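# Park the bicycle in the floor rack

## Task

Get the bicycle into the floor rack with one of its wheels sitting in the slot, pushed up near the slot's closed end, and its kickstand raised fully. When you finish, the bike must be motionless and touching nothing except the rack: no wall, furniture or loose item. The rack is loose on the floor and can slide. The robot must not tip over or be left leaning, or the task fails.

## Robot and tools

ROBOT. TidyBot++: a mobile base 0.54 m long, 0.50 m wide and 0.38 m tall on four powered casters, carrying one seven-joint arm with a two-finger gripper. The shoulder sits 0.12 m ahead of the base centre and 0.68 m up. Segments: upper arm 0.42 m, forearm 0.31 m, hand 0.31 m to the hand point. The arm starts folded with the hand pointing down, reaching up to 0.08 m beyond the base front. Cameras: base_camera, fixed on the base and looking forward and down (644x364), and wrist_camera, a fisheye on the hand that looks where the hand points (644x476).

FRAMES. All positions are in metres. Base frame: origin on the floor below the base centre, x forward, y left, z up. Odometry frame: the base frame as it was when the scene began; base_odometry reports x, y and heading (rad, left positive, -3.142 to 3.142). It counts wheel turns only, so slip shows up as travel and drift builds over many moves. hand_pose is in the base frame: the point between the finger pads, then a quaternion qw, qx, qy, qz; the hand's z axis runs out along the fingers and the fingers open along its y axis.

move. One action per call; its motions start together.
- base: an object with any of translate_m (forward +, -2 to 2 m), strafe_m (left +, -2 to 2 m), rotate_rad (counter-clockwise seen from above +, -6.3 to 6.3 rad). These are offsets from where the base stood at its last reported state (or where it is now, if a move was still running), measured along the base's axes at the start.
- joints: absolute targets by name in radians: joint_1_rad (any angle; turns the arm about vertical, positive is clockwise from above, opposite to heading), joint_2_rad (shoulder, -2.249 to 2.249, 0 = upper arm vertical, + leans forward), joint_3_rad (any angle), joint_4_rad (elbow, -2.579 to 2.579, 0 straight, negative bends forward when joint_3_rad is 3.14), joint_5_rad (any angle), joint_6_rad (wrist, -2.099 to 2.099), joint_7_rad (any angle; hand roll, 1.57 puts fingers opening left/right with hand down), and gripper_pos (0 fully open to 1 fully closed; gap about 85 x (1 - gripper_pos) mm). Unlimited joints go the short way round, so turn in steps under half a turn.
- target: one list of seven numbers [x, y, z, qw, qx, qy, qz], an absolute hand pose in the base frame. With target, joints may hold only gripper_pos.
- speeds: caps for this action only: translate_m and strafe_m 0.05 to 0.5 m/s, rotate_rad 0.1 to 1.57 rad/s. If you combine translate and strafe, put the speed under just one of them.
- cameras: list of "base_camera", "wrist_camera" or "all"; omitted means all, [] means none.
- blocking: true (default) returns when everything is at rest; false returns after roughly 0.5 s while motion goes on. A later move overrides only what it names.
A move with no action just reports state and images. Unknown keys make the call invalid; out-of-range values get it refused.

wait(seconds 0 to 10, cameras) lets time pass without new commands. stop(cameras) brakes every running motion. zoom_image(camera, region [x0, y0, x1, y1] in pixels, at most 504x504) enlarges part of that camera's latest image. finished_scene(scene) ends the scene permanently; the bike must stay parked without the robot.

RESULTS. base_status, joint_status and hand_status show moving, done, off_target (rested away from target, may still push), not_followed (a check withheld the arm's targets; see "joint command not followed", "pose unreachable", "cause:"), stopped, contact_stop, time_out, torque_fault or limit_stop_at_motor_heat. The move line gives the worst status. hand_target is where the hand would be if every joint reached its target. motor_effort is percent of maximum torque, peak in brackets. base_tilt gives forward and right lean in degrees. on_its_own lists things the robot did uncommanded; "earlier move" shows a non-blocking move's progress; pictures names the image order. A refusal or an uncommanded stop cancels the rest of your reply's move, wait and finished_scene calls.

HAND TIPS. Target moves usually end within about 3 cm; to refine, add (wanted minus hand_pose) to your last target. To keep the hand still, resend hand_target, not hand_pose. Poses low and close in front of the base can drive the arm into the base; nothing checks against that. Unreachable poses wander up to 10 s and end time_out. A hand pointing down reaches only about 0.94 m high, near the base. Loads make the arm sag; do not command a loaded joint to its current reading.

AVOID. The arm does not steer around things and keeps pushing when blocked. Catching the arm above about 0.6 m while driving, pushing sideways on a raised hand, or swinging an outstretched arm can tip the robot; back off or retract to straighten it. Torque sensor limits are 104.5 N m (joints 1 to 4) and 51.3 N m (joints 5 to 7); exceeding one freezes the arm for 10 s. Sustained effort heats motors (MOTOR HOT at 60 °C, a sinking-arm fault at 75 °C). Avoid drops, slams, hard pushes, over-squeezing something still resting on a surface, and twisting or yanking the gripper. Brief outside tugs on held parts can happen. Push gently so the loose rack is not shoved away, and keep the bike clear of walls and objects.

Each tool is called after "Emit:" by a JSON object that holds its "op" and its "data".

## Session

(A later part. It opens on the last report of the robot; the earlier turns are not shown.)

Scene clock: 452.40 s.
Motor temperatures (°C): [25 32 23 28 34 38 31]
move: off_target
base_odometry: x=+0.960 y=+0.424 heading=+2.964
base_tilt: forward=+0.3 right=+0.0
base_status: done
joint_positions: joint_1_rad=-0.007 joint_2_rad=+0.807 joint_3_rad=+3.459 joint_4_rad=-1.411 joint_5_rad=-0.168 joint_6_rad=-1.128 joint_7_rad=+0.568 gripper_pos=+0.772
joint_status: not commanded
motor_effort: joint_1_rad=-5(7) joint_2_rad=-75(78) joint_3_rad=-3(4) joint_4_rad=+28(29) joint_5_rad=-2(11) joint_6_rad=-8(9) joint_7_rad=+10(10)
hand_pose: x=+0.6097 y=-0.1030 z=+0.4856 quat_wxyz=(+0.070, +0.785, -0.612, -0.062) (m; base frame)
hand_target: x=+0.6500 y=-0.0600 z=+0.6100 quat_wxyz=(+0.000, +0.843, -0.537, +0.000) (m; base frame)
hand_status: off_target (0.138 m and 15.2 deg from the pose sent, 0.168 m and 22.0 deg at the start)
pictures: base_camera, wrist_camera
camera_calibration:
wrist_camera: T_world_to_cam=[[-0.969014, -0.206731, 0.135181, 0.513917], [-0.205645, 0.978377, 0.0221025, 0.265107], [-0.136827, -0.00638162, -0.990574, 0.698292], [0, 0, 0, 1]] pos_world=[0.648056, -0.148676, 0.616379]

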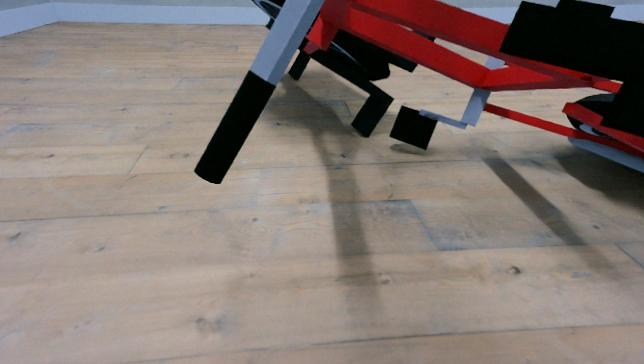

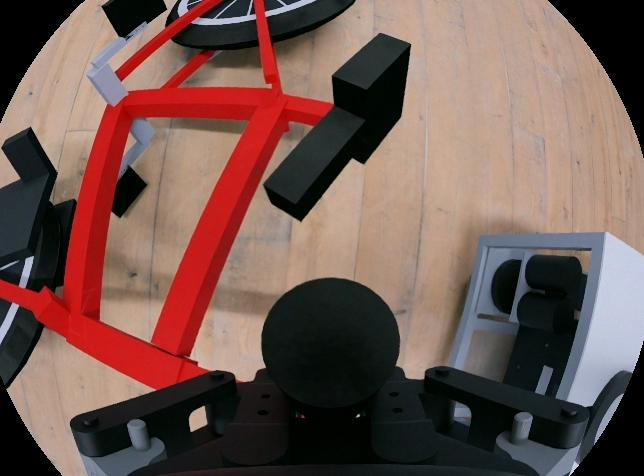

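Emit:
{"op": "move", "data": {"base": {"translate_m": 0.06}, "speeds": {"translate_m": 0.07}, "target": [0.66, -0.07, 0.65, -0.06, 0.93, -0.36, 0.05]}}

Scene clock: 455.60 s.
Motor temperatures (°C): [25 33 23 28 34 38 31]
move: off_target
base_odometry: x=+0.900 y=+0.435 heading=+2.964
base_tilt: forward=+0.3 right=+0.0
base_status: done
joint_positions: joint_1_rad=+0.128 joint_2_rad=+0.675 joint_3_rad=+3.356 joint_4_rad=-1.451 joint_5_rad=-0.165 joint_6_rad=-1.150 joint_7_rad=+0.999 gripper_pos=+0.772
joint_status: not commanded
motor_effort: joint_1_rad=-6(7) joint_2_rad=-66(76) joint_3_rad=-7(8) joint_4_rad=+33(34) joint_5_rad=-2(6) joint_6_rad=+1(8) joint_7_rad=+13(14)
hand_pose: x=+0.6001 y=-0.1159 z=+0.5384 quat_wxyz=(+0.001, +0.887, -0.458, -0.059) (m; base frame)
hand_target: x=+0.6600 y=-0.0700 z=+0.6500 quat_wxyz=(-0.060, +0.930, -0.360, +0.050) (m; base frame)
hand_status: off_target (0.135 m and 18.8 deg from the pose sent, 0.175 m and 38.8 deg at the start)
pictures: base_camera, wrist_camera
camera_calibration:
wrist_camera: T_world_to_cam=[[-0.836827, -0.547383, 0.00964113, 0.443558], [-0.54258, 0.831575, 0.118697, 0.407714], [-0.0729901, 0.0940978, -0.992884, 0.723801], [0, 0, 0, 1]] pos_world=[0.645229, -0.164357, 0.665979]

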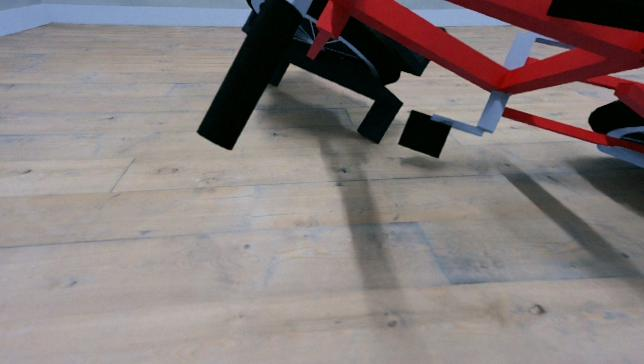

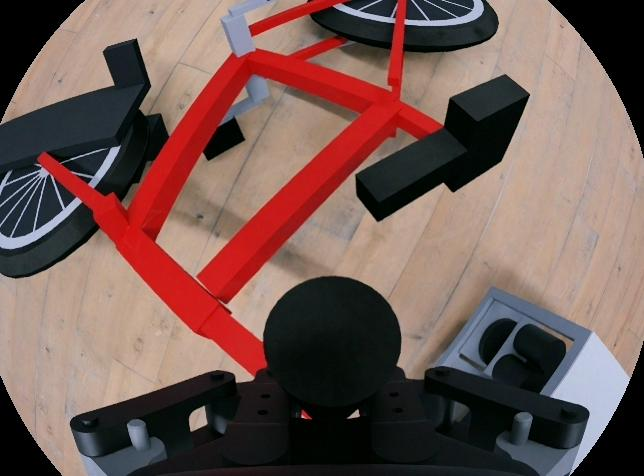

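Emit:
{"op": "move", "data": {"base": {"translate_m": 0.07}, "speeds": {"translate_m": 0.07}, "target": [0.69, -0.09, 0.69, -0.12, 0.97, -0.2, 0.05]}}

Scene clock: 457.27 s.
Motor temperatures (°C): [25 33 23 28 34 38 31]
move: off_target
base_odometry: x=+0.831 y=+0.447 heading=+2.965
base_tilt: forward=+0.3 right=+0.0
base_status: done
joint_positions: joint_1_rad=+0.299 joint_2_rad=+0.690 joint_3_rad=+3.236 joint_4_rad=-1.202 joint_5_rad=-0.189 joint_6_rad=-1.351 joint_7_rad=+1.383 gripper_pos=+0.772
joint_status: not commanded
motor_effort: joint_1_rad=-5(7) joint_2_rad=-60(67) joint_3_rad=-8(9) joint_4_rad=+33(36) joint_5_rad=-5(6) joint_6_rad=+3(6) joint_7_rad=+13(15)
hand_pose: x=+0.6390 y=-0.1451 z=+0.5998 quat_wxyz=(-0.065, +0.951, -0.301, -0.043) (m; base frame)
hand_target: x=+0.6900 y=-0.0900 z=+0.6900 quat_wxyz=(-0.120, +0.971, -0.200, +0.050) (m; base frame)
hand_status: off_target (0.117 m and 17.1 deg from the pose sent, 0.178 m and 36.4 deg at the start)
pictures: base_camera, wrist_camera
camera_calibration:
wrist_camera: T_world_to_cam=[[-0.608177, -0.780661, -0.143839, 0.371613], [-0.793391, 0.591974, 0.141768, 0.557502], [-0.0255235, 0.20034, -0.979394, 0.767346], [0, 0, 0, 1]] pos_world=[0.687909, -0.193653, 0.725951]

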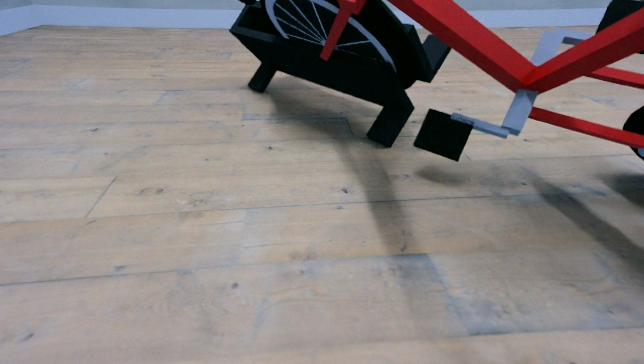

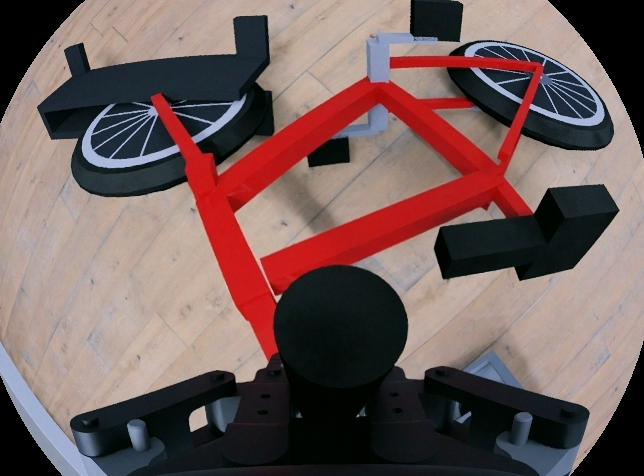

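Emit:
{"op": "move", "data": {"base": {"translate_m": 0.09}, "speeds": {"translate_m": 0.07}, "target": [0.72, -0.1, 0.73, -0.12, 0.98, -0.12, 0.05]}}

Scene clock: 459.30 s.
Motor temperatures (°C): [25 33 23 28 34 38 31]
move: off_target
base_odometry: x=+0.743 y=+0.463 heading=+2.966
base_tilt: forward=+0.2 right=+0.0
base_status: done
joint_positions: joint_1_rad=+0.335 joint_2_rad=+0.783 joint_3_rad=+3.194 joint_4_rad=-0.856 joint_5_rad=-0.189 joint_6_rad=-1.592 joint_7_rad=+1.499 gripper_pos=+0.772
joint_status: not commanded
motor_effort: joint_1_rad=-6(8) joint_2_rad=-59(63) joint_3_rad=-9(11) joint_4_rad=+31(35) joint_5_rad=-11(12) joint_6_rad=+6(7) joint_7_rad=+10(13)
hand_pose: x=+0.6839 y=-0.1579 z=+0.6517 quat_wxyz=(-0.082, +0.971, -0.222, -0.032) (m; base frame)
hand_target: x=+0.7200 y=-0.1000 z=+0.7300 quat_wxyz=(-0.121, +0.984, -0.121, +0.050) (m; base frame)
hand_status: off_target (0.104 m and 15.8 deg from the pose sent, 0.160 m and 24.4 deg at the start)
pictures: base_camera, wrist_camera
camera_calibration:
wrist_camera: T_world_to_cam=[[-0.470958, -0.861446, -0.190023, 0.319972], [-0.88197, 0.455383, 0.121476, 0.645603], [-0.0181115, 0.224805, -0.974236, 0.817303], [0, 0, 0, 1]] pos_world=[0.734899, -0.202091, 0.778623]

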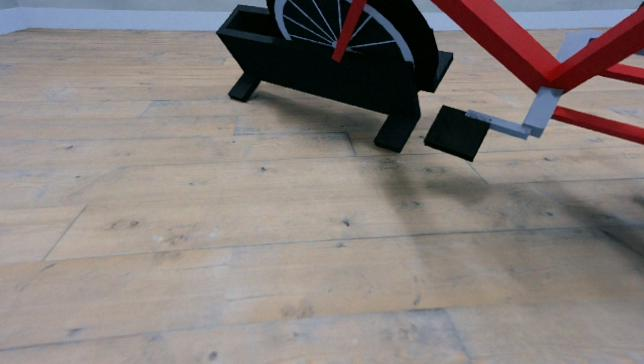

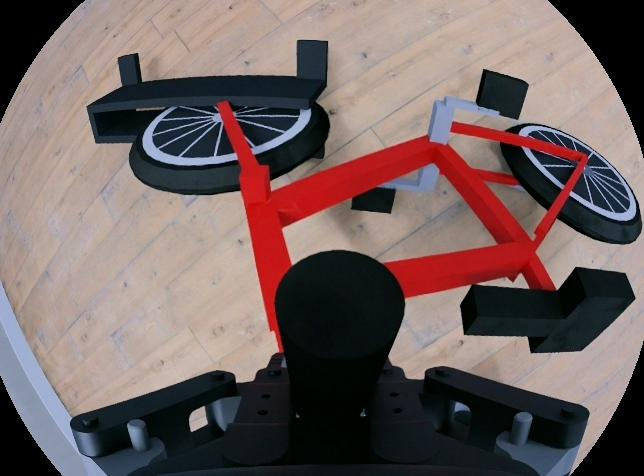

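Emit:
{"op": "move", "data": {"base": {"translate_m": 0.08}, "speeds": {"translate_m": 0.07}, "target": [0.77, -0.1, 0.72, -0.1, 0.98, -0.09, 0.15]}}

Scene clock: 461.33 s.
Motor temperatures (°C): [25 33 23 28 34 38 31]
move: off_target
base_odometry: x=+0.664 y=+0.477 heading=+2.966
base_tilt: forward=+0.2 right=-0.1
base_status: done
joint_positions: joint_1_rad=+0.338 joint_2_rad=+0.694 joint_3_rad=+3.170 joint_4_rad=-0.954 joint_5_rad=-0.189 joint_6_rad=-1.461 joint_7_rad=+1.602 gripper_pos=+0.772
joint_status: not commanded
motor_effort: joint_1_rad=-6(10) joint_2_rad=-44(60) joint_3_rad=-8(12) joint_4_rad=+28(32) joint_5_rad=-8(13) joint_6_rad=+13(15) joint_7_rad=+7(11)
hand_pose: x=+0.6952 y=-0.1533 z=+0.6744 quat_wxyz=(-0.080, +0.981, -0.171, +0.033) (m; base frame)
hand_target: x=+0.7700 y=-0.1000 z=+0.7200 quat_wxyz=(-0.100, +0.980, -0.090, +0.150) (m; base frame)
hand_status: off_target (0.103 m and 16.5 deg from the pose sent, 0.124 m and 26.0 deg at the start)
pictures: base_camera, wrist_camera
camera_calibration:
wrist_camera: T_world_to_cam=[[-0.360181, -0.906796, -0.219066, 0.269165], [-0.928214, 0.371821, -0.012966, 0.760699], [0.0932109, 0.19867, -0.975624, 0.758203], [0, 0, 0, 1]] pos_world=[0.732367, -0.189398, 0.808549]

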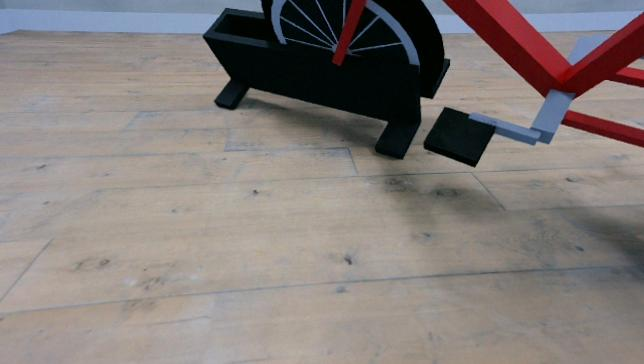

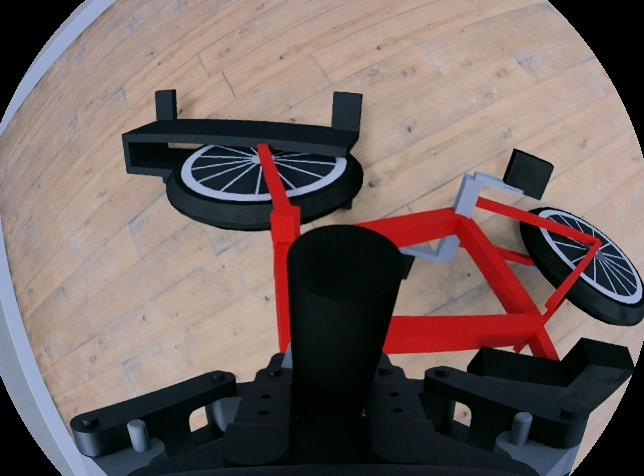

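Emit:
{"op": "move", "data": {"base": {"translate_m": 0.08}, "speeds": {"translate_m": 0.06}, "target": [0.80, -0.12, 0.74, -0.08, 0.98, -0.06, 0.12]}}

Scene clock: 463.63 s.
Motor temperatures (°C): [25 33 23 28 34 38 31]
move: off_target
base_odometry: x=+0.585 y=+0.491 heading=+2.966
base_tilt: forward=+0.3 right=+0.0
base_status: done
joint_positions: joint_1_rad=+0.339 joint_2_rad=+0.895 joint_3_rad=+3.163 joint_4_rad=-0.470 joint_5_rad=-0.176 joint_6_rad=-1.668 joint_7_rad=+1.610 gripper_pos=+0.772
joint_status: not commanded
motor_effort: joint_1_rad=-7(11) joint_2_rad=-53(55) joint_3_rad=-7(10) joint_4_rad=+26(31) joint_5_rad=-7(11) joint_6_rad=+12(17) joint_7_rad=+5(7)
hand_pose: x=+0.7661 y=-0.1784 z=+0.7033 quat_wxyz=(-0.067, +0.985, -0.142, +0.068) (m; base frame)
hand_target: x=+0.8000 y=-0.1200 z=+0.7400 quat_wxyz=(-0.081, +0.988, -0.060, +0.121) (m; base frame)
hand_status: off_target (0.077 m and 11.2 deg from the pose sent, 0.128 m and 16.3 deg at the start)
pictures: base_camera, wrist_camera
camera_calibration:
wrist_camera: T_world_to_cam=[[-0.297332, -0.932574, -0.204695, 0.215414], [-0.942667, 0.320769, -0.0921164, 0.89383], [0.151565, 0.16557, -0.974482, 0.733318], [0, 0, 0, 1]] pos_world=[0.795488, -0.207239, 0.841036]

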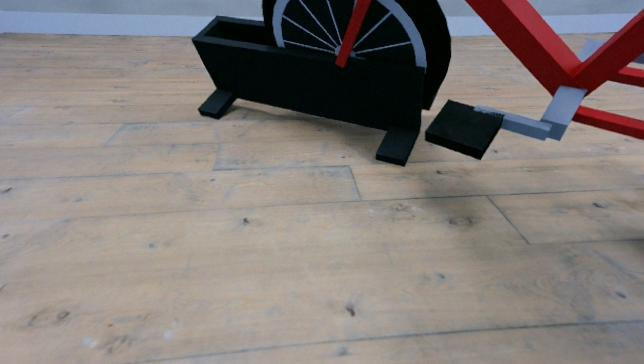

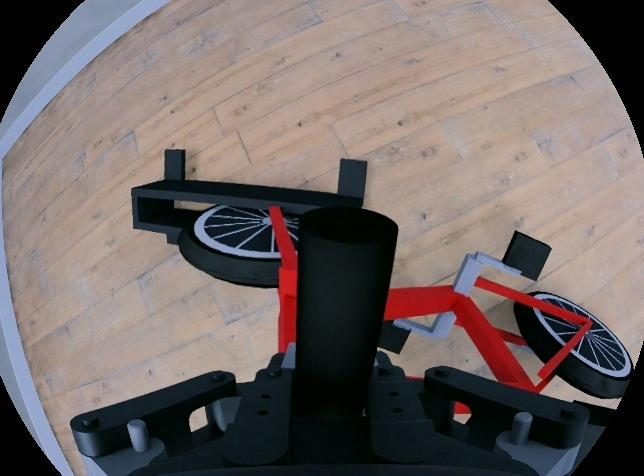

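Emit:
{"op": "move", "data": {"base": {"translate_m": 0.08}, "speeds": {"translate_m": 0.06}, "target": [0.80, -0.14, 0.71, -0.06, 0.98, -0.05, 0.12]}}

Scene clock: 465.60 s.
Motor temperatures (°C): [25 33 23 28 34 38 31]
move: off_target
base_odometry: x=+0.506 y=+0.504 heading=+2.967
base_tilt: forward=+0.3 right=+0.0
base_status: done
joint_positions: joint_1_rad=+0.361 joint_2_rad=+0.850 joint_3_rad=+3.163 joint_4_rad=-0.545 joint_5_rad=-0.150 joint_6_rad=-1.658 joint_7_rad=+1.663 gripper_pos=+0.772
joint_status: not commanded
motor_effort: joint_1_rad=-11(15) joint_2_rad=-43(55) joint_3_rad=-7(9) joint_4_rad=+22(28) joint_5_rad=-7(9) joint_6_rad=+11(15) joint_7_rad=+6(7)
hand_pose: x=+0.7440 y=-0.1940 z=+0.7068 quat_wxyz=(-0.055, +0.988, -0.130, +0.058) (m; base frame)
hand_target: x=+0.8000 y=-0.1400 z=+0.7100 quat_wxyz=(-0.061, +0.989, -0.050, +0.121) (m; base frame)
hand_status: off_target (0.078 m and 11.7 deg from the pose sent, 0.052 m and 12.2 deg at the start)
pictures: base_camera, wrist_camera
camera_calibration:
wrist_camera: T_world_to_cam=[[-0.279452, -0.943763, -0.176684, 0.159726], [-0.951783, 0.296538, -0.0785774, 0.870855], [0.126552, 0.146206, -0.981126, 0.762252], [0, 0, 0, 1]] pos_world=[0.777037, -0.218943, 0.844516]

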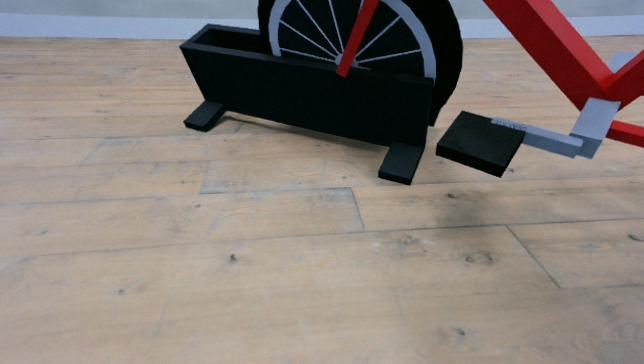

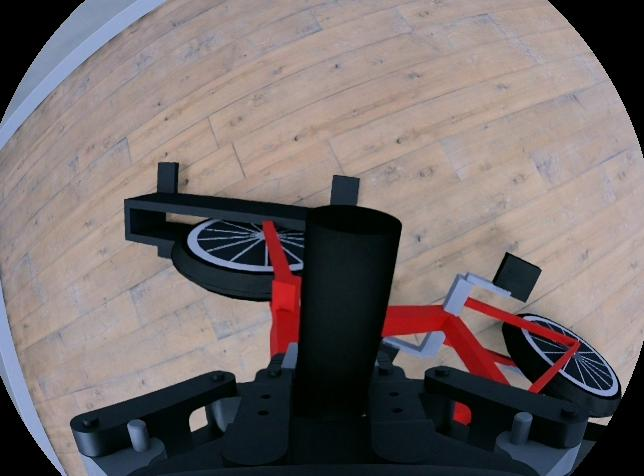

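Emit:
{"op": "move", "data": {"base": {"translate_m": 0.115, "strafe_m": 0.14, "rotate_rad": -0.225}, "speeds": {"translate_m": 0.08, "rotate_rad": 0.1}}}

Scene clock: 469.33 s.
Motor temperatures (°C): [25 33 23 28 34 38 31]
move: done
base_odometry: x=+0.369 y=+0.387 heading=+2.741
base_tilt: forward=+0.2 right=+0.0
base_status: done
joint_positions: joint_1_rad=+0.349 joint_2_rad=+0.852 joint_3_rad=+3.162 joint_4_rad=-0.547 joint_5_rad=-0.125 joint_6_rad=-1.644 joint_7_rad=+1.714 gripper_pos=+0.772
joint_status: not commanded
motor_effort: joint_1_rad=-8(11) joint_2_rad=-47(49) joint_3_rad=-7(9) joint_4_rad=+21(22) joint_5_rad=-10(12) joint_6_rad=+7(12) joint_7_rad=-1(6)
hand_pose: x=+0.7474 y=-0.1953 z=+0.7049 quat_wxyz=(-0.040, +0.992, -0.101, +0.062) (m; base frame)
hand_target: x=+0.8000 y=-0.1400 z=+0.7100 quat_wxyz=(-0.061, +0.989, -0.050, +0.121) (m; base frame)
hand_status: not commanded
pictures: base_camera, wrist_camera
camera_calibration:
wrist_camera: T_world_to_cam=[[-0.225113, -0.963267, -0.146425, 0.0934065], [-0.966332, 0.239948, -0.0928847, 0.884288], [0.124607, 0.120585, -0.984851, 0.759177], [0, 0, 0, 1]] pos_world=[0.780944, -0.213754, 0.84349]

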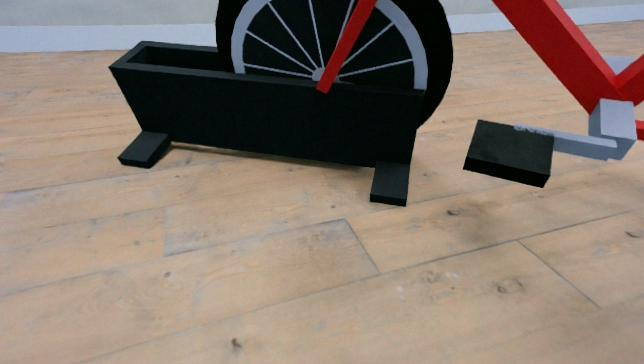

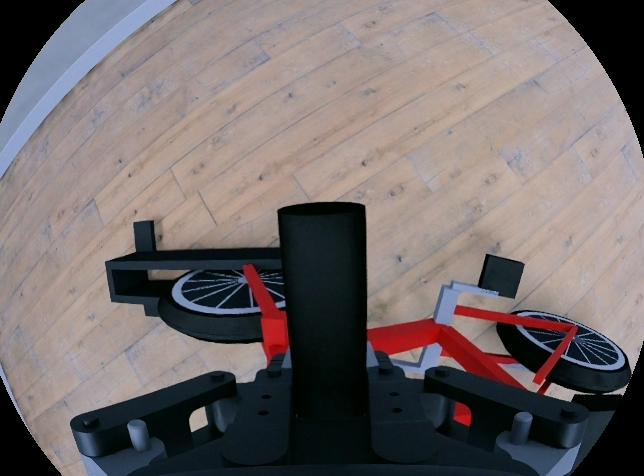

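Emit:
{"op": "move", "data": {"base": {"translate_m": 0.17, "strafe_m": 0.16, "rotate_rad": -0.25}, "speeds": {"translate_m": 0.08, "rotate_rad": 0.1}}}

Scene clock: 473.03 s.
Motor temperatures (°C): [25 33 23 28 34 38 31]
move: done
base_odometry: x=+0.150 y=+0.306 heading=+2.490
base_tilt: forward=+0.2 right=+0.0
base_status: done
joint_positions: joint_1_rad=+0.306 joint_2_rad=+0.871 joint_3_rad=+3.155 joint_4_rad=-0.564 joint_5_rad=-0.116 joint_6_rad=-1.626 joint_7_rad=+1.749 gripper_pos=+0.772
joint_status: not commanded
motor_effort: joint_1_rad=-2(8) joint_2_rad=-52(53) joint_3_rad=-4(7) joint_4_rad=+25(26) joint_5_rad=-6(12) joint_6_rad=+11(13) joint_7_rad=-2(8)
hand_pose: x=+0.7565 y=-0.1679 z=+0.6868 quat_wxyz=(-0.041, +0.996, -0.062, +0.052) (m; base frame)
hand_target: x=+0.8000 y=-0.1400 z=+0.7100 quat_wxyz=(-0.061, +0.989, -0.050, +0.121) (m; base frame)
hand_status: not commanded
pictures: base_camera, wrist_camera
camera_calibration:
wrist_camera: T_world_to_cam=[[-0.150007, -0.97834, -0.142647, 0.0572485], [-0.983715, 0.162139, -0.0775581, 0.874376], [0.0990068, 0.128689, -0.98673, 0.758979], [0, 0, 0, 1]] pos_world=[0.793581, -0.183435, 0.824888]

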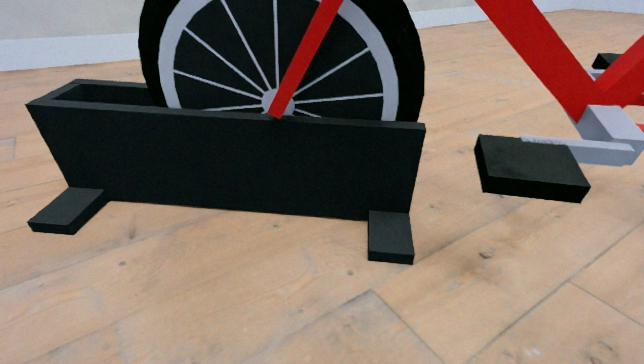

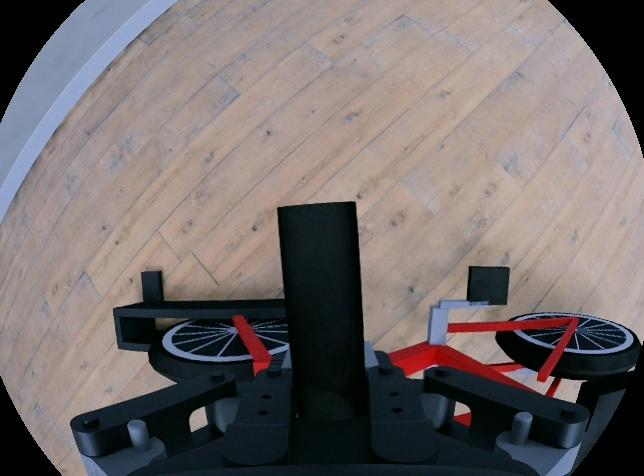

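Emit:
{"op": "move", "data": {"base": {"translate_m": 0.08, "rotate_rad": -0.06}, "speeds": {"translate_m": 0.05, "rotate_rad": 0.1}, "target": [0.83, -0.13, 0.69, -0.06, 0.985, -0.03, 0.14]}}

Scene clock: 475.40 s.
Motor temperatures (°C): [25 33 23 28 34 38 31]
move: off_target
base_odometry: x=+0.086 y=+0.354 heading=+2.429
base_tilt: forward=+0.3 right=+0.0
base_status: done
joint_positions: joint_1_rad=+0.269 joint_2_rad=+0.917 joint_3_rad=+3.132 joint_4_rad=-0.525 joint_5_rad=-0.116 joint_6_rad=-1.598 joint_7_rad=+1.749 gripper_pos=+0.772
joint_status: not commanded
motor_effort: joint_1_rad=+1(4) joint_2_rad=-50(53) joint_3_rad=-1(3) joint_4_rad=+22(27) joint_5_rad=-3(5) joint_6_rad=+10(16) joint_7_rad=-2(2)
hand_pose: x=+0.7824 y=-0.1400 z=+0.6709 quat_wxyz=(-0.049, +0.996, -0.038, +0.063) (m; base frame)
hand_target: x=+0.8300 y=-0.1300 z=+0.6900 quat_wxyz=(-0.060, +0.988, -0.030, +0.140) (m; base frame)
hand_status: off_target (0.052 m and 9.0 deg from the pose sent, 0.083 m and 11.0 deg at the start)
pictures: base_camera, wrist_camera
camera_calibration:
wrist_camera: T_world_to_cam=[[-0.0991698, -0.982626, -0.156879, 0.0553602], [-0.988172, 0.115783, -0.100553, 0.906498], [0.11697, 0.145052, -0.982486, 0.722513], [0, 0, 0, 1]] pos_world=[0.816754, -0.155361, 0.809694]

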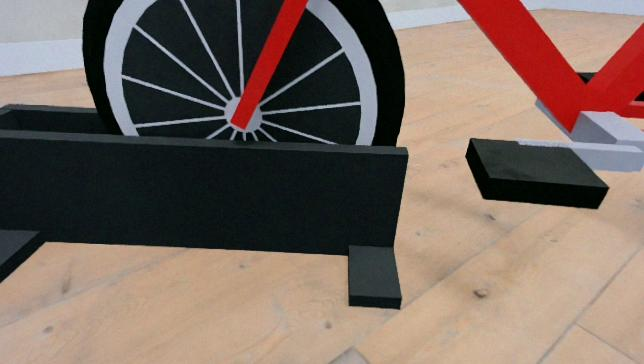

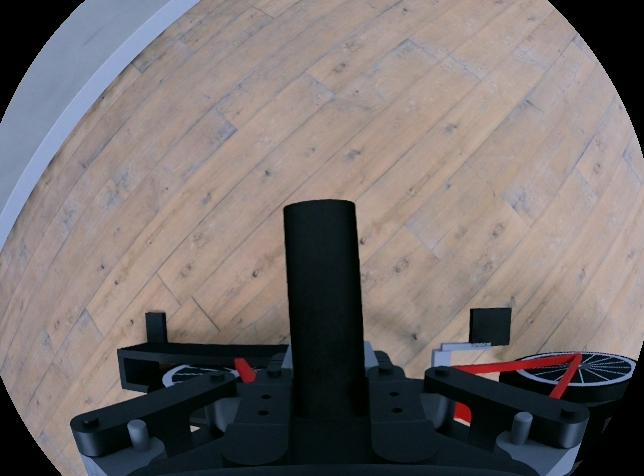

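Emit:
{"op": "move", "data": {"base": {"strafe_m": 0.08}, "speeds": {"strafe_m": 0.05}}}

Scene clock: 477.73 s.
Motor temperatures (°C): [25 33 23 28 34 38 31]
move: done
base_odometry: x=+0.033 y=+0.294 heading=+2.429
base_tilt: forward=+0.3 right=+0.0
base_status: done
joint_positions: joint_1_rad=+0.265 joint_2_rad=+0.918 joint_3_rad=+3.130 joint_4_rad=-0.524 joint_5_rad=-0.116 joint_6_rad=-1.597 joint_7_rad=+1.749 gripper_pos=+0.772
joint_status: not commanded
motor_effort: joint_1_rad=+1(5) joint_2_rad=-48(51) joint_3_rad=-2(4) joint_4_rad=+21(24) joint_5_rad=-3(5) joint_6_rad=+10(11) joint_7_rad=-1(3)
hand_pose: x=+0.7836 y=-0.1364 z=+0.6707 quat_wxyz=(-0.050, +0.996, -0.035, +0.063) (m; base frame)
hand_target: x=+0.8300 y=-0.1300 z=+0.6900 quat_wxyz=(-0.060, +0.988, -0.030, +0.140) (m; base frame)
hand_status: not commanded
pictures: base_camera, wrist_camera
camera_calibration:
wrist_camera: T_world_to_cam=[[-0.0936555, -0.982917, -0.158437, 0.0556431], [-0.988706, 0.110523, -0.101221, 0.907341], [0.117002, 0.147167, -0.982167, 0.72167], [0, 0, 0, 1]] pos_world=[0.817868, -0.151796, 0.809458]

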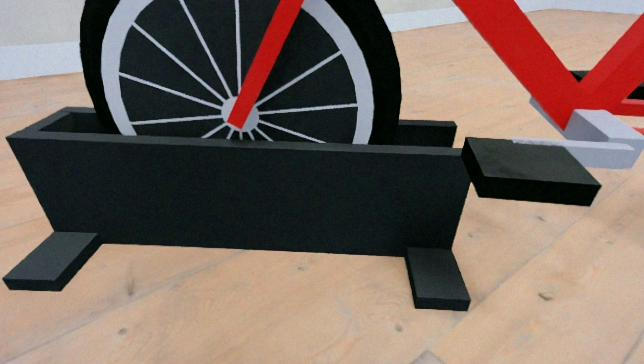

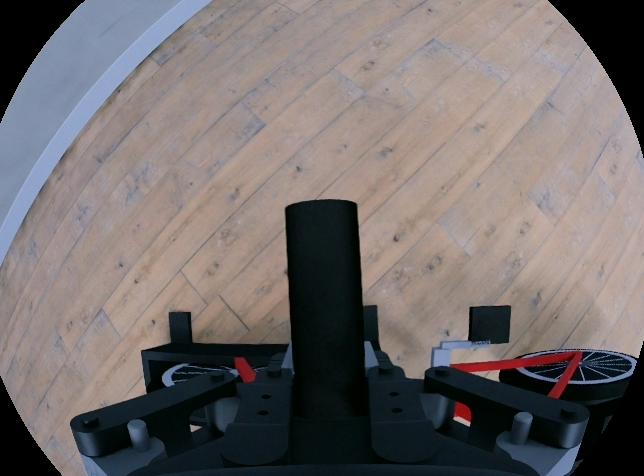

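Emit:
{"op": "move", "data": {"base": {"strafe_m": 0.05}, "speeds": {"strafe_m": 0.05}}}

Emit:
{"op": "zoom_image", "data": {"camera": "base_camera", "region": [0, 0, 500, 330]}}

Scene clock: 479.33 s.
Motor temperatures (°C): [25 33 23 28 34 38 31]
move: done
base_odometry: x=+0.000 y=+0.256 heading=+2.429
base_tilt: forward=+0.2 right=+0.0
base_status: done
joint_positions: joint_1_rad=+0.263 joint_2_rad=+0.919 joint_3_rad=+3.129 joint_4_rad=-0.522 joint_5_rad=-0.116 joint_6_rad=-1.597 joint_7_rad=+1.750 gripper_pos=+0.772
joint_status: not commanded
motor_effort: joint_1_rad=+1(5) joint_2_rad=-48(52) joint_3_rad=-2(4) joint_4_rad=+22(24) joint_5_rad=-3(6) joint_6_rad=+10(11) joint_7_rad=-1(3)
hand_pose: x=+0.7846 y=-0.1349 z=+0.6709 quat_wxyz=(-0.050, +0.996, -0.034, +0.064) (m; base frame)
hand_target: x=+0.8300 y=-0.1300 z=+0.6900 quat_wxyz=(-0.060, +0.988, -0.030, +0.140) (m; base frame)
hand_status: not commanded
pictures: base_camera, wrist_camera
camera_calibration:
wrist_camera: T_world_to_cam=[[-0.0907153, -0.983165, -0.15861, 0.0549413], [-0.988795, 0.107881, -0.103182, 0.909261], [0.118556, 0.147472, -0.981935, 0.720173], [0, 0, 0, 1]] pos_world=[0.818676, -0.150281, 0.809696]

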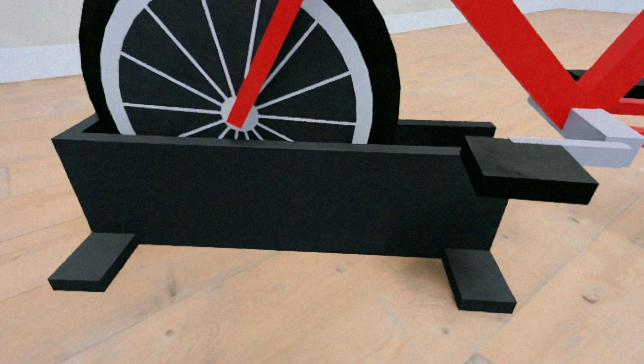

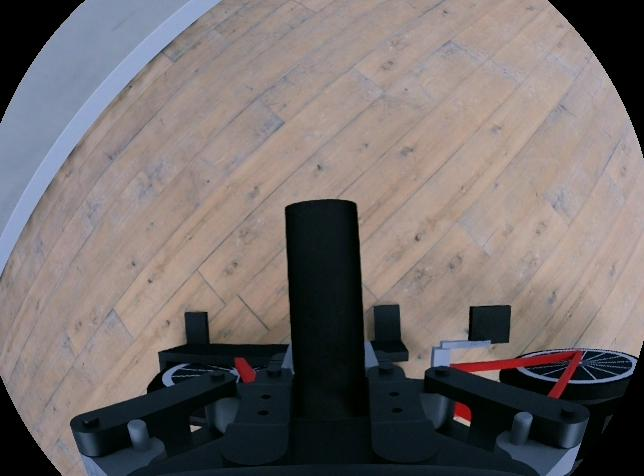

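Scaled by 1.008.

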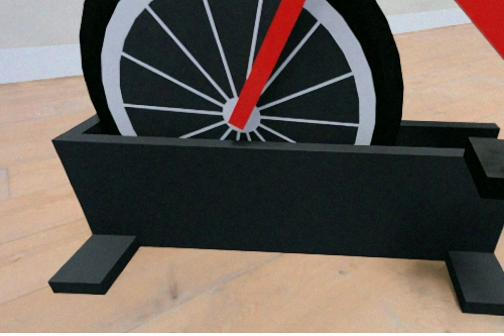

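Emit:
{"op": "move", "data": {"base": {"strafe_m": 0.02}, "speeds": {"strafe_m": 0.05}, "target": [0.80, -0.133, 0.675, -0.05, 0.996, -0.033, 0.08]}}

Emit:
{"op": "zoom_image", "data": {"camera": "base_camera", "region": [0, 0, 500, 330]}}

Scene clock: 480.53 s.
Motor temperatures (°C): [25 33 23 28 34 38 31]
move: off_target
base_odometry: x=-0.013 y=+0.240 heading=+2.429
base_tilt: forward=+0.3 right=+0.0
base_status: done
joint_positions: joint_1_rad=+0.266 joint_2_rad=+0.933 joint_3_rad=+3.132 joint_4_rad=-0.484 joint_5_rad=-0.110 joint_6_rad=-1.644 joint_7_rad=+1.750 gripper_pos=+0.772
joint_status: not commanded
motor_effort: joint_1_rad=-1(4) joint_2_rad=-48(51) joint_3_rad=-3(4) joint_4_rad=+20(22) joint_5_rad=-4(6) joint_6_rad=+8(10) joint_7_rad=-2(3)
hand_pose: x=+0.7787 y=-0.1395 z=+0.6723 quat_wxyz=(-0.048, +0.997, -0.035, +0.052) (m; base frame)
hand_target: x=+0.8000 y=-0.1330 z=+0.6750 quat_wxyz=(-0.050, +0.995, -0.033, +0.080) (m; base frame)
hand_status: off_target (0.022 m and 3.2 deg from the pose sent, 0.016 m and 1.8 deg at the start)
pictures: base_camera, wrist_camera
camera_calibration:
wrist_camera: T_world_to_cam=[[-0.0955466, -0.9836, -0.152975, 0.0501039], [-0.990983, 0.108493, -0.0786317, 0.88937], [0.0939389, 0.144083, -0.985097, 0.743724], [0, 0, 0, 1]] pos_world=[0.816273, -0.154366, 0.810237]

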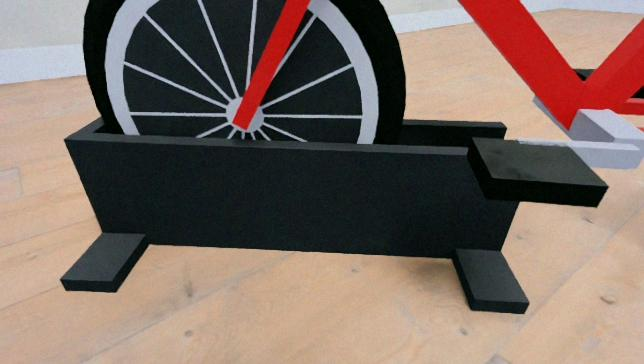

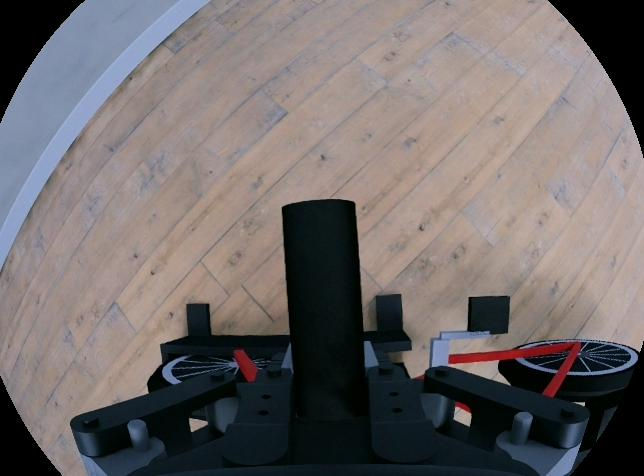

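Scaled by 1.008.

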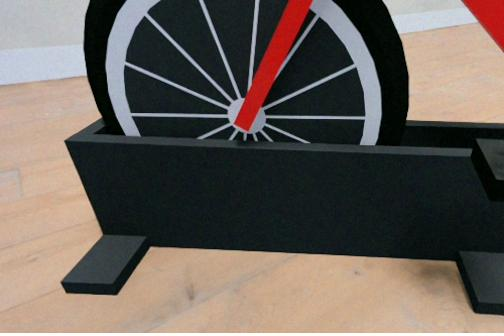

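Emit:
{"op": "move", "data": {"joints": {"gripper_pos": 0.62}}}

Emit:
{"op": "wait", "data": {"seconds": 0.5}}

Scene clock: 481.47 s.
Motor temperatures (°C): [25 33 23 28 34 38 31]
move: done
base_odometry: x=-0.013 y=+0.240 heading=+2.429
base_tilt: forward=+0.2 right=+0.0
base_status: not commanded
joint_positions: joint_1_rad=+0.265 joint_2_rad=+0.934 joint_3_rad=+3.132 joint_4_rad=-0.466 joint_5_rad=-0.110 joint_6_rad=-1.627 joint_7_rad=+1.750 gripper_pos=+0.620
joint_status: all done
motor_effort: joint_1_rad=+1(2) joint_2_rad=-47(50) joint_3_rad=-1(3) joint_4_rad=+17(22) joint_5_rad=+0(4) joint_6_rad=+1(9) joint_7_rad=+1(2)
hand_pose: x=+0.7886 y=-0.1410 z=+0.6788 quat_wxyz=(-0.044, +0.996, -0.034, +0.069) (m; base frame)
hand_target: x=+0.8000 y=-0.1330 z=+0.6750 quat_wxyz=(-0.050, +0.995, -0.033, +0.080) (m; base frame)
hand_status: not commanded
pictures: base_camera, wrist_camera
camera_calibration:
wrist_camera: T_world_to_cam=[[-0.0911716, -0.984777, -0.147991, 0.0434913], [-0.987649, 0.108434, -0.113098, 0.920562], [0.127424, 0.135852, -0.982501, 0.720189], [0, 0, 0, 1]] pos_world=[0.821388, -0.154829, 0.818136]

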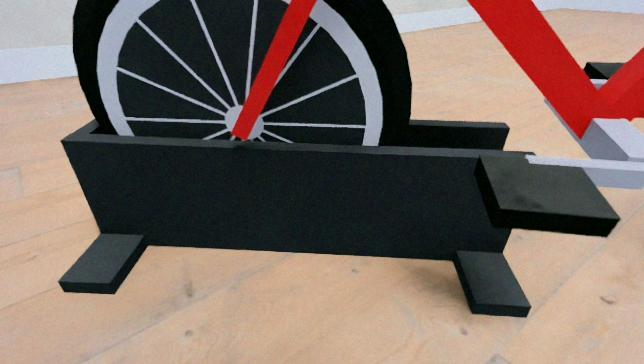

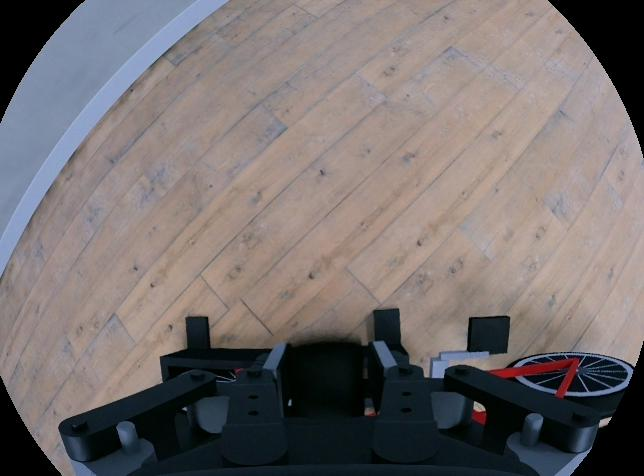

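Scene clock: 481.97 s.
Motor temperatures (°C): [25 33 23 28 34 38 31]
base_odometry: x=-0.013 y=+0.240 heading=+2.429
base_tilt: forward=+0.3 right=+0.0
base_status: not commanded
joint_positions: joint_1_rad=+0.266 joint_2_rad=+0.934 joint_3_rad=+3.132 joint_4_rad=-0.465 joint_5_rad=-0.110 joint_6_rad=-1.627 joint_7_rad=+1.750 gripper_pos=+0.620
joint_status: all done
motor_effort: joint_1_rad=-1(2) joint_2_rad=-47(50) joint_3_rad=-2(3) joint_4_rad=+17(22) joint_5_rad=-1(4) joint_6_rad=+0(9) joint_7_rad=+1(2)
hand_pose: x=+0.7886 y=-0.1414 z=+0.6790 quat_wxyz=(-0.044, +0.996, -0.034, +0.069) (m; base frame)
hand_target: x=+0.8000 y=-0.1330 z=+0.6750 quat_wxyz=(-0.050, +0.995, -0.033, +0.080) (m; base frame)
hand_status: not commanded
wait: 0.50 s; at rest by 0.37 s
pictures: base_camera, wrist_camera
camera_calibration:
wrist_camera: T_world_to_cam=[[-0.0916758, -0.98474, -0.147929, 0.0434762], [-0.987545, 0.108983, -0.113475, 0.920888], [0.127866, 0.135683, -0.982467, 0.719958], [0, 0, 0, 1]] pos_world=[0.821347, -0.155235, 0.818264]

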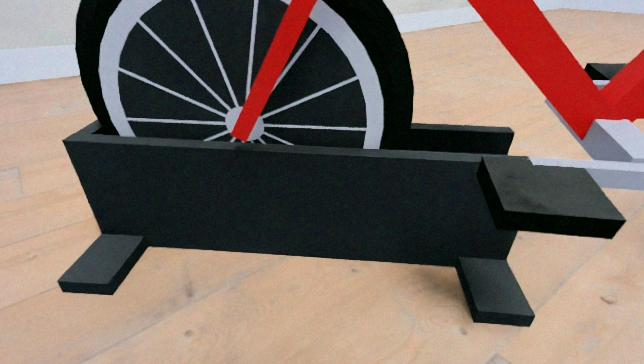

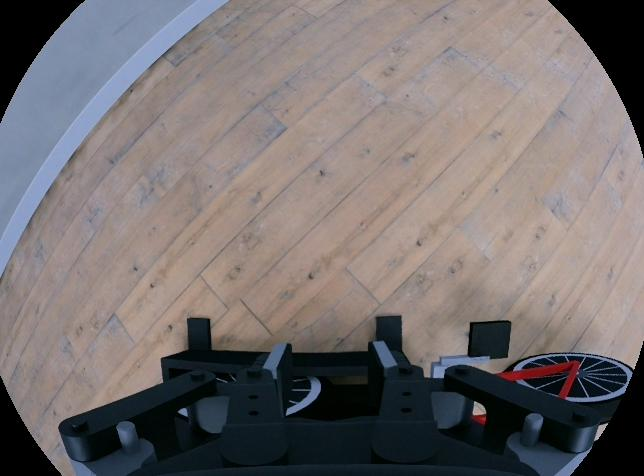

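Emit:
{"op": "wait", "data": {"seconds": 0.3}}

Scene clock: 482.37 s.
Motor temperatures (°C): [25 33 23 28 34 38 31]
base_odometry: x=-0.013 y=+0.240 heading=+2.429
base_tilt: forward=+0.2 right=+0.0
base_status: not commanded
joint_positions: joint_1_rad=+0.266 joint_2_rad=+0.934 joint_3_rad=+3.132 joint_4_rad=-0.465 joint_5_rad=-0.110 joint_6_rad=-1.627 joint_7_rad=+1.750 gripper_pos=+0.620
joint_status: all done
motor_effort: joint_1_rad=-1(2) joint_2_rad=-47(50) joint_3_rad=-2(3) joint_4_rad=+17(22) joint_5_rad=-2(4) joint_6_rad=+1(9) joint_7_rad=+0(2)
hand_pose: x=+0.7886 y=-0.1414 z=+0.6790 quat_wxyz=(-0.044, +0.996, -0.034, +0.069) (m; base frame)
hand_target: x=+0.8000 y=-0.1330 z=+0.6750 quat_wxyz=(-0.050, +0.995, -0.033, +0.080) (m; base frame)
hand_status: not commanded
wait: 0.30 s; at rest by 0.17 s
pictures: base_camera, wrist_camera
camera_calibration:
wrist_camera: T_world_to_cam=[[-0.0916758, -0.98474, -0.147929, 0.0434762], [-0.987545, 0.108983, -0.113475, 0.920888], [0.127866, 0.135683, -0.982467, 0.719958], [0, 0, 0, 1]] pos_world=[0.821347, -0.155235, 0.818264]

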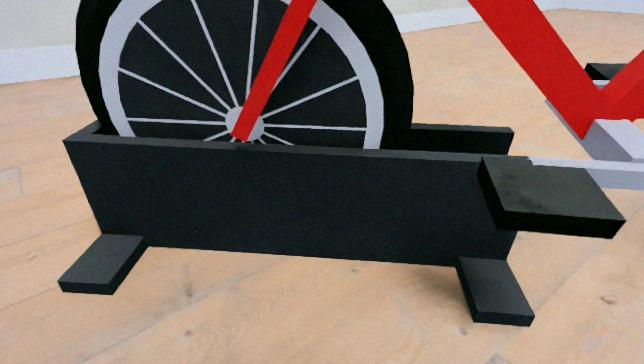

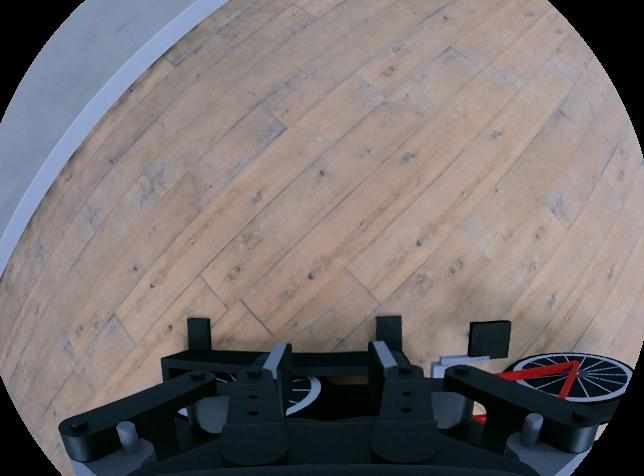

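Emit:
{"op": "move", "data": {"joints": {"gripper_pos": 0.2}, "cameras": []}}

Emit:
{"op": "move", "data": {"joints": {"joint_2_rad": 0.72}}}

Scene clock: 483.30 s.
Motor temperatures (°C): [25 33 23 28 34 38 31]
move: done
base_odometry: x=-0.013 y=+0.240 heading=+2.429
base_tilt: forward=+0.2 right=-0.1
base_status: not commanded
joint_positions: joint_1_rad=+0.265 joint_2_rad=+0.934 joint_3_rad=+3.132 joint_4_rad=-0.465 joint_5_rad=-0.110 joint_6_rad=-1.627 joint_7_rad=+1.750 gripper_pos=+0.200
joint_status: all done
motor_effort: joint_1_rad=+1(1) joint_2_rad=-47(47) joint_3_rad=-1(2) joint_4_rad=+17(18) joint_5_rad=+0(1) joint_6_rad=+1(1) joint_7_rad=+1(1)
hand_pose: x=+0.7887 y=-0.1411 z=+0.6790 quat_wxyz=(-0.044, +0.996, -0.034, +0.069) (m; base frame)
hand_target: x=+0.8000 y=-0.1330 z=+0.6750 quat_wxyz=(-0.050, +0.995, -0.033, +0.080) (m; base frame)
hand_status: not commanded
pictures: none
No camera images: "cameras" was empty.

Scene clock: 484.83 s.
Motor temperatures (°C): [25 33 23 28 34 38 31]
move: done
base_odometry: x=-0.013 y=+0.240 heading=+2.429
base_tilt: forward=+0.3 right=+0.0
base_status: not commanded
joint_positions: joint_1_rad=+0.265 joint_2_rad=+0.708 joint_3_rad=+3.132 joint_4_rad=-0.457 joint_5_rad=-0.110 joint_6_rad=-1.627 joint_7_rad=+1.750 gripper_pos=+0.200
joint_status: all done
motor_effort: joint_1_rad=+1(1) joint_2_rad=-41(51) joint_3_rad=-1(2) joint_4_rad=+17(19) joint_5_rad=+0(1) joint_6_rad=+2(3) joint_7_rad=+1(1)
hand_pose: x=+0.7739 y=-0.1371 z=+0.8355 quat_wxyz=(-0.017, +0.983, -0.027, +0.182) (m; base frame)
hand_target: x=+0.7845 y=-0.1289 z=+0.8301 quat_wxyz=(-0.025, +0.981, -0.025, +0.189) (m; base frame)
hand_status: not commanded
pictures: base_camera, wrist_camera
camera_calibration:
wrist_camera: T_world_to_cam=[[-0.0624655, -0.992568, -0.104439, 0.00958979], [-0.936231, 0.0945302, -0.338432, 1.06993], [0.345789, 0.0766386, -0.935177, 0.65874], [0, 0, 0, 1]] pos_world=[0.774511, -0.142107, 0.979137]

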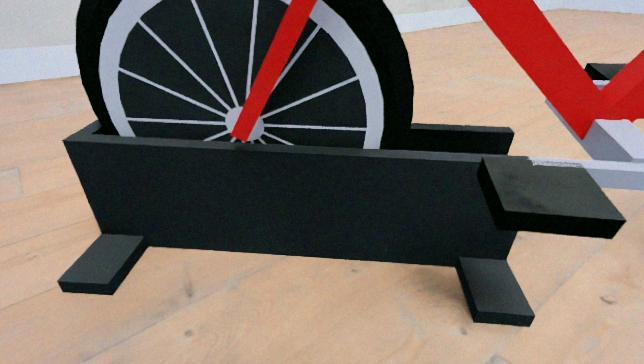

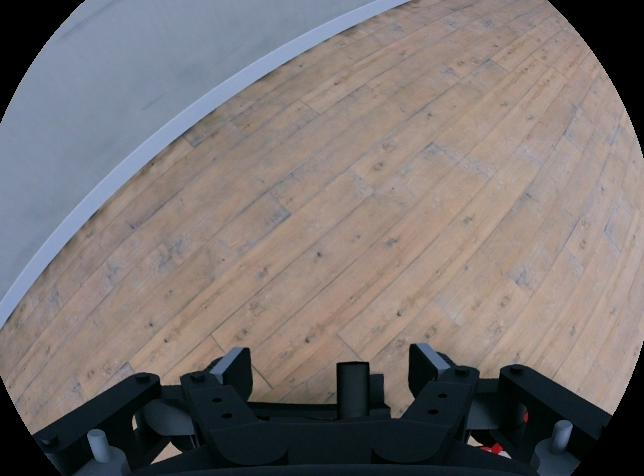

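Emit:
{"op": "move", "data": {"base": {"translate_m": -0.03}, "speeds": {"translate_m": 0.05}}}

Scene clock: 486.07 s.
Motor temperatures (°C): [25 33 23 28 34 38 31]
move: done
base_odometry: x=+0.010 y=+0.221 heading=+2.429
base_tilt: forward=+0.3 right=+0.0
base_status: done
joint_positions: joint_1_rad=+0.264 joint_2_rad=+0.708 joint_3_rad=+3.132 joint_4_rad=-0.457 joint_5_rad=-0.110 joint_6_rad=-1.627 joint_7_rad=+1.750 gripper_pos=+0.200
joint_status: not commanded
motor_effort: joint_1_rad=+1(3) joint_2_rad=-40(45) joint_3_rad=-1(2) joint_4_rad=+17(19) joint_5_rad=+1(1) joint_6_rad=+3(3) joint_7_rad=+1(1)
hand_pose: x=+0.7741 y=-0.1366 z=+0.8351 quat_wxyz=(-0.018, +0.983, -0.027, +0.182) (m; base frame)
hand_target: x=+0.7845 y=-0.1289 z=+0.8301 quat_wxyz=(-0.025, +0.981, -0.025, +0.189) (m; base frame)
hand_status: not commanded
pictures: base_camera, wrist_camera
camera_calibration:
wrist_camera: T_world_to_cam=[[-0.0618539, -0.992594, -0.104556, 0.00959701], [-0.936486, 0.0939492, -0.337886, 1.06958], [0.345207, 0.0770159, -0.935361, 0.658935], [0, 0, 0, 1]] pos_world=[0.774775, -0.141709, 0.978744]

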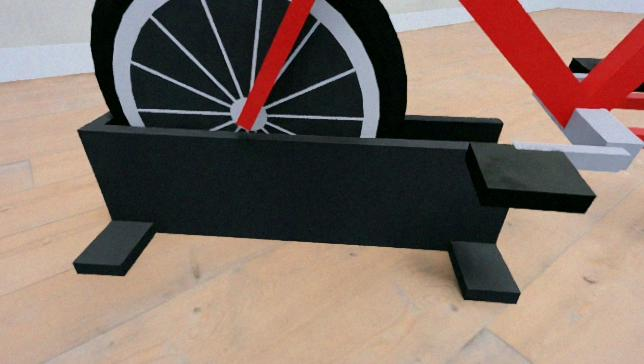

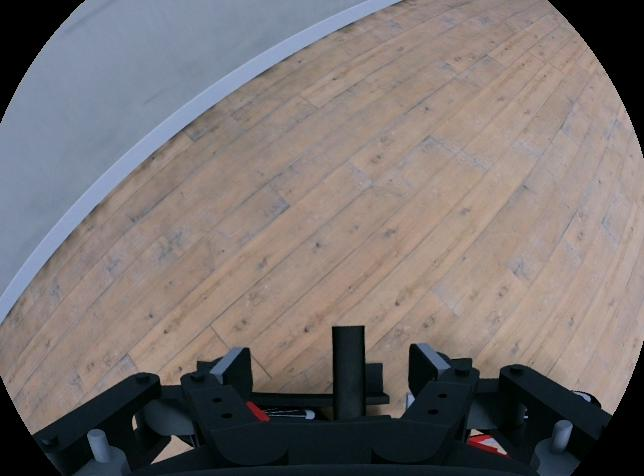

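Emit:
{"op": "move", "data": {"base": {"translate_m": -0.08}, "speeds": {"translate_m": 0.1}}}

Scene clock: 487.50 s.
Motor temperatures (°C): [25 33 23 28 34 38 31]
move: done
base_odometry: x=+0.070 y=+0.168 heading=+2.429
base_tilt: forward=+0.3 right=+0.0
base_status: done
joint_positions: joint_1_rad=+0.264 joint_2_rad=+0.710 joint_3_rad=+3.132 joint_4_rad=-0.457 joint_5_rad=-0.110 joint_6_rad=-1.627 joint_7_rad=+1.750 gripper_pos=+0.200
joint_status: not commanded
motor_effort: joint_1_rad=+1(3) joint_2_rad=-41(44) joint_3_rad=-1(2) joint_4_rad=+18(18) joint_5_rad=+0(1) joint_6_rad=+3(4) joint_7_rad=+1(1)
hand_pose: x=+0.7744 y=-0.1363 z=+0.8340 quat_wxyz=(-0.018, +0.983, -0.026, +0.181) (m; base frame)
hand_target: x=+0.7845 y=-0.1289 z=+0.8301 quat_wxyz=(-0.025, +0.981, -0.025, +0.189) (m; base frame)
hand_status: not commanded
pictures: base_camera, wrist_camera
camera_calibration:
wrist_camera: T_world_to_cam=[[-0.0614571, -0.992585, -0.104867, 0.00976169], [-0.937046, 0.0935632, -0.336439, 1.06866], [0.343757, 0.0775886, -0.935848, 0.65944], [0, 0, 0, 1]] pos_world=[0.7753, -0.141463, 0.9777]

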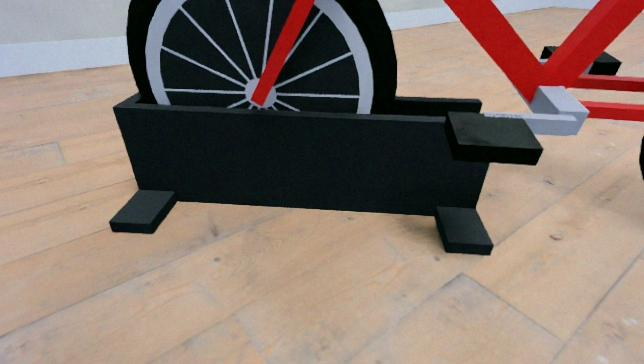

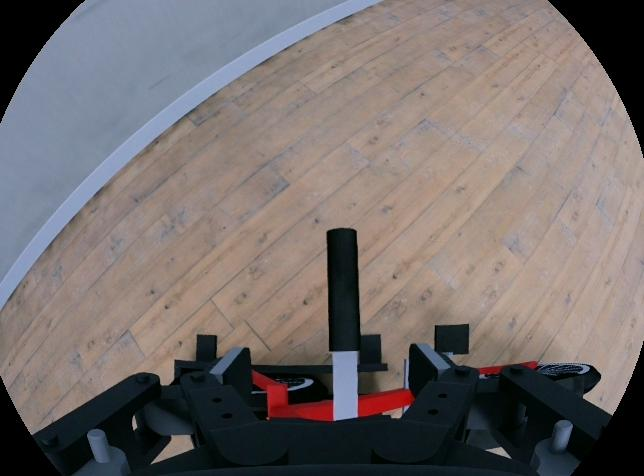

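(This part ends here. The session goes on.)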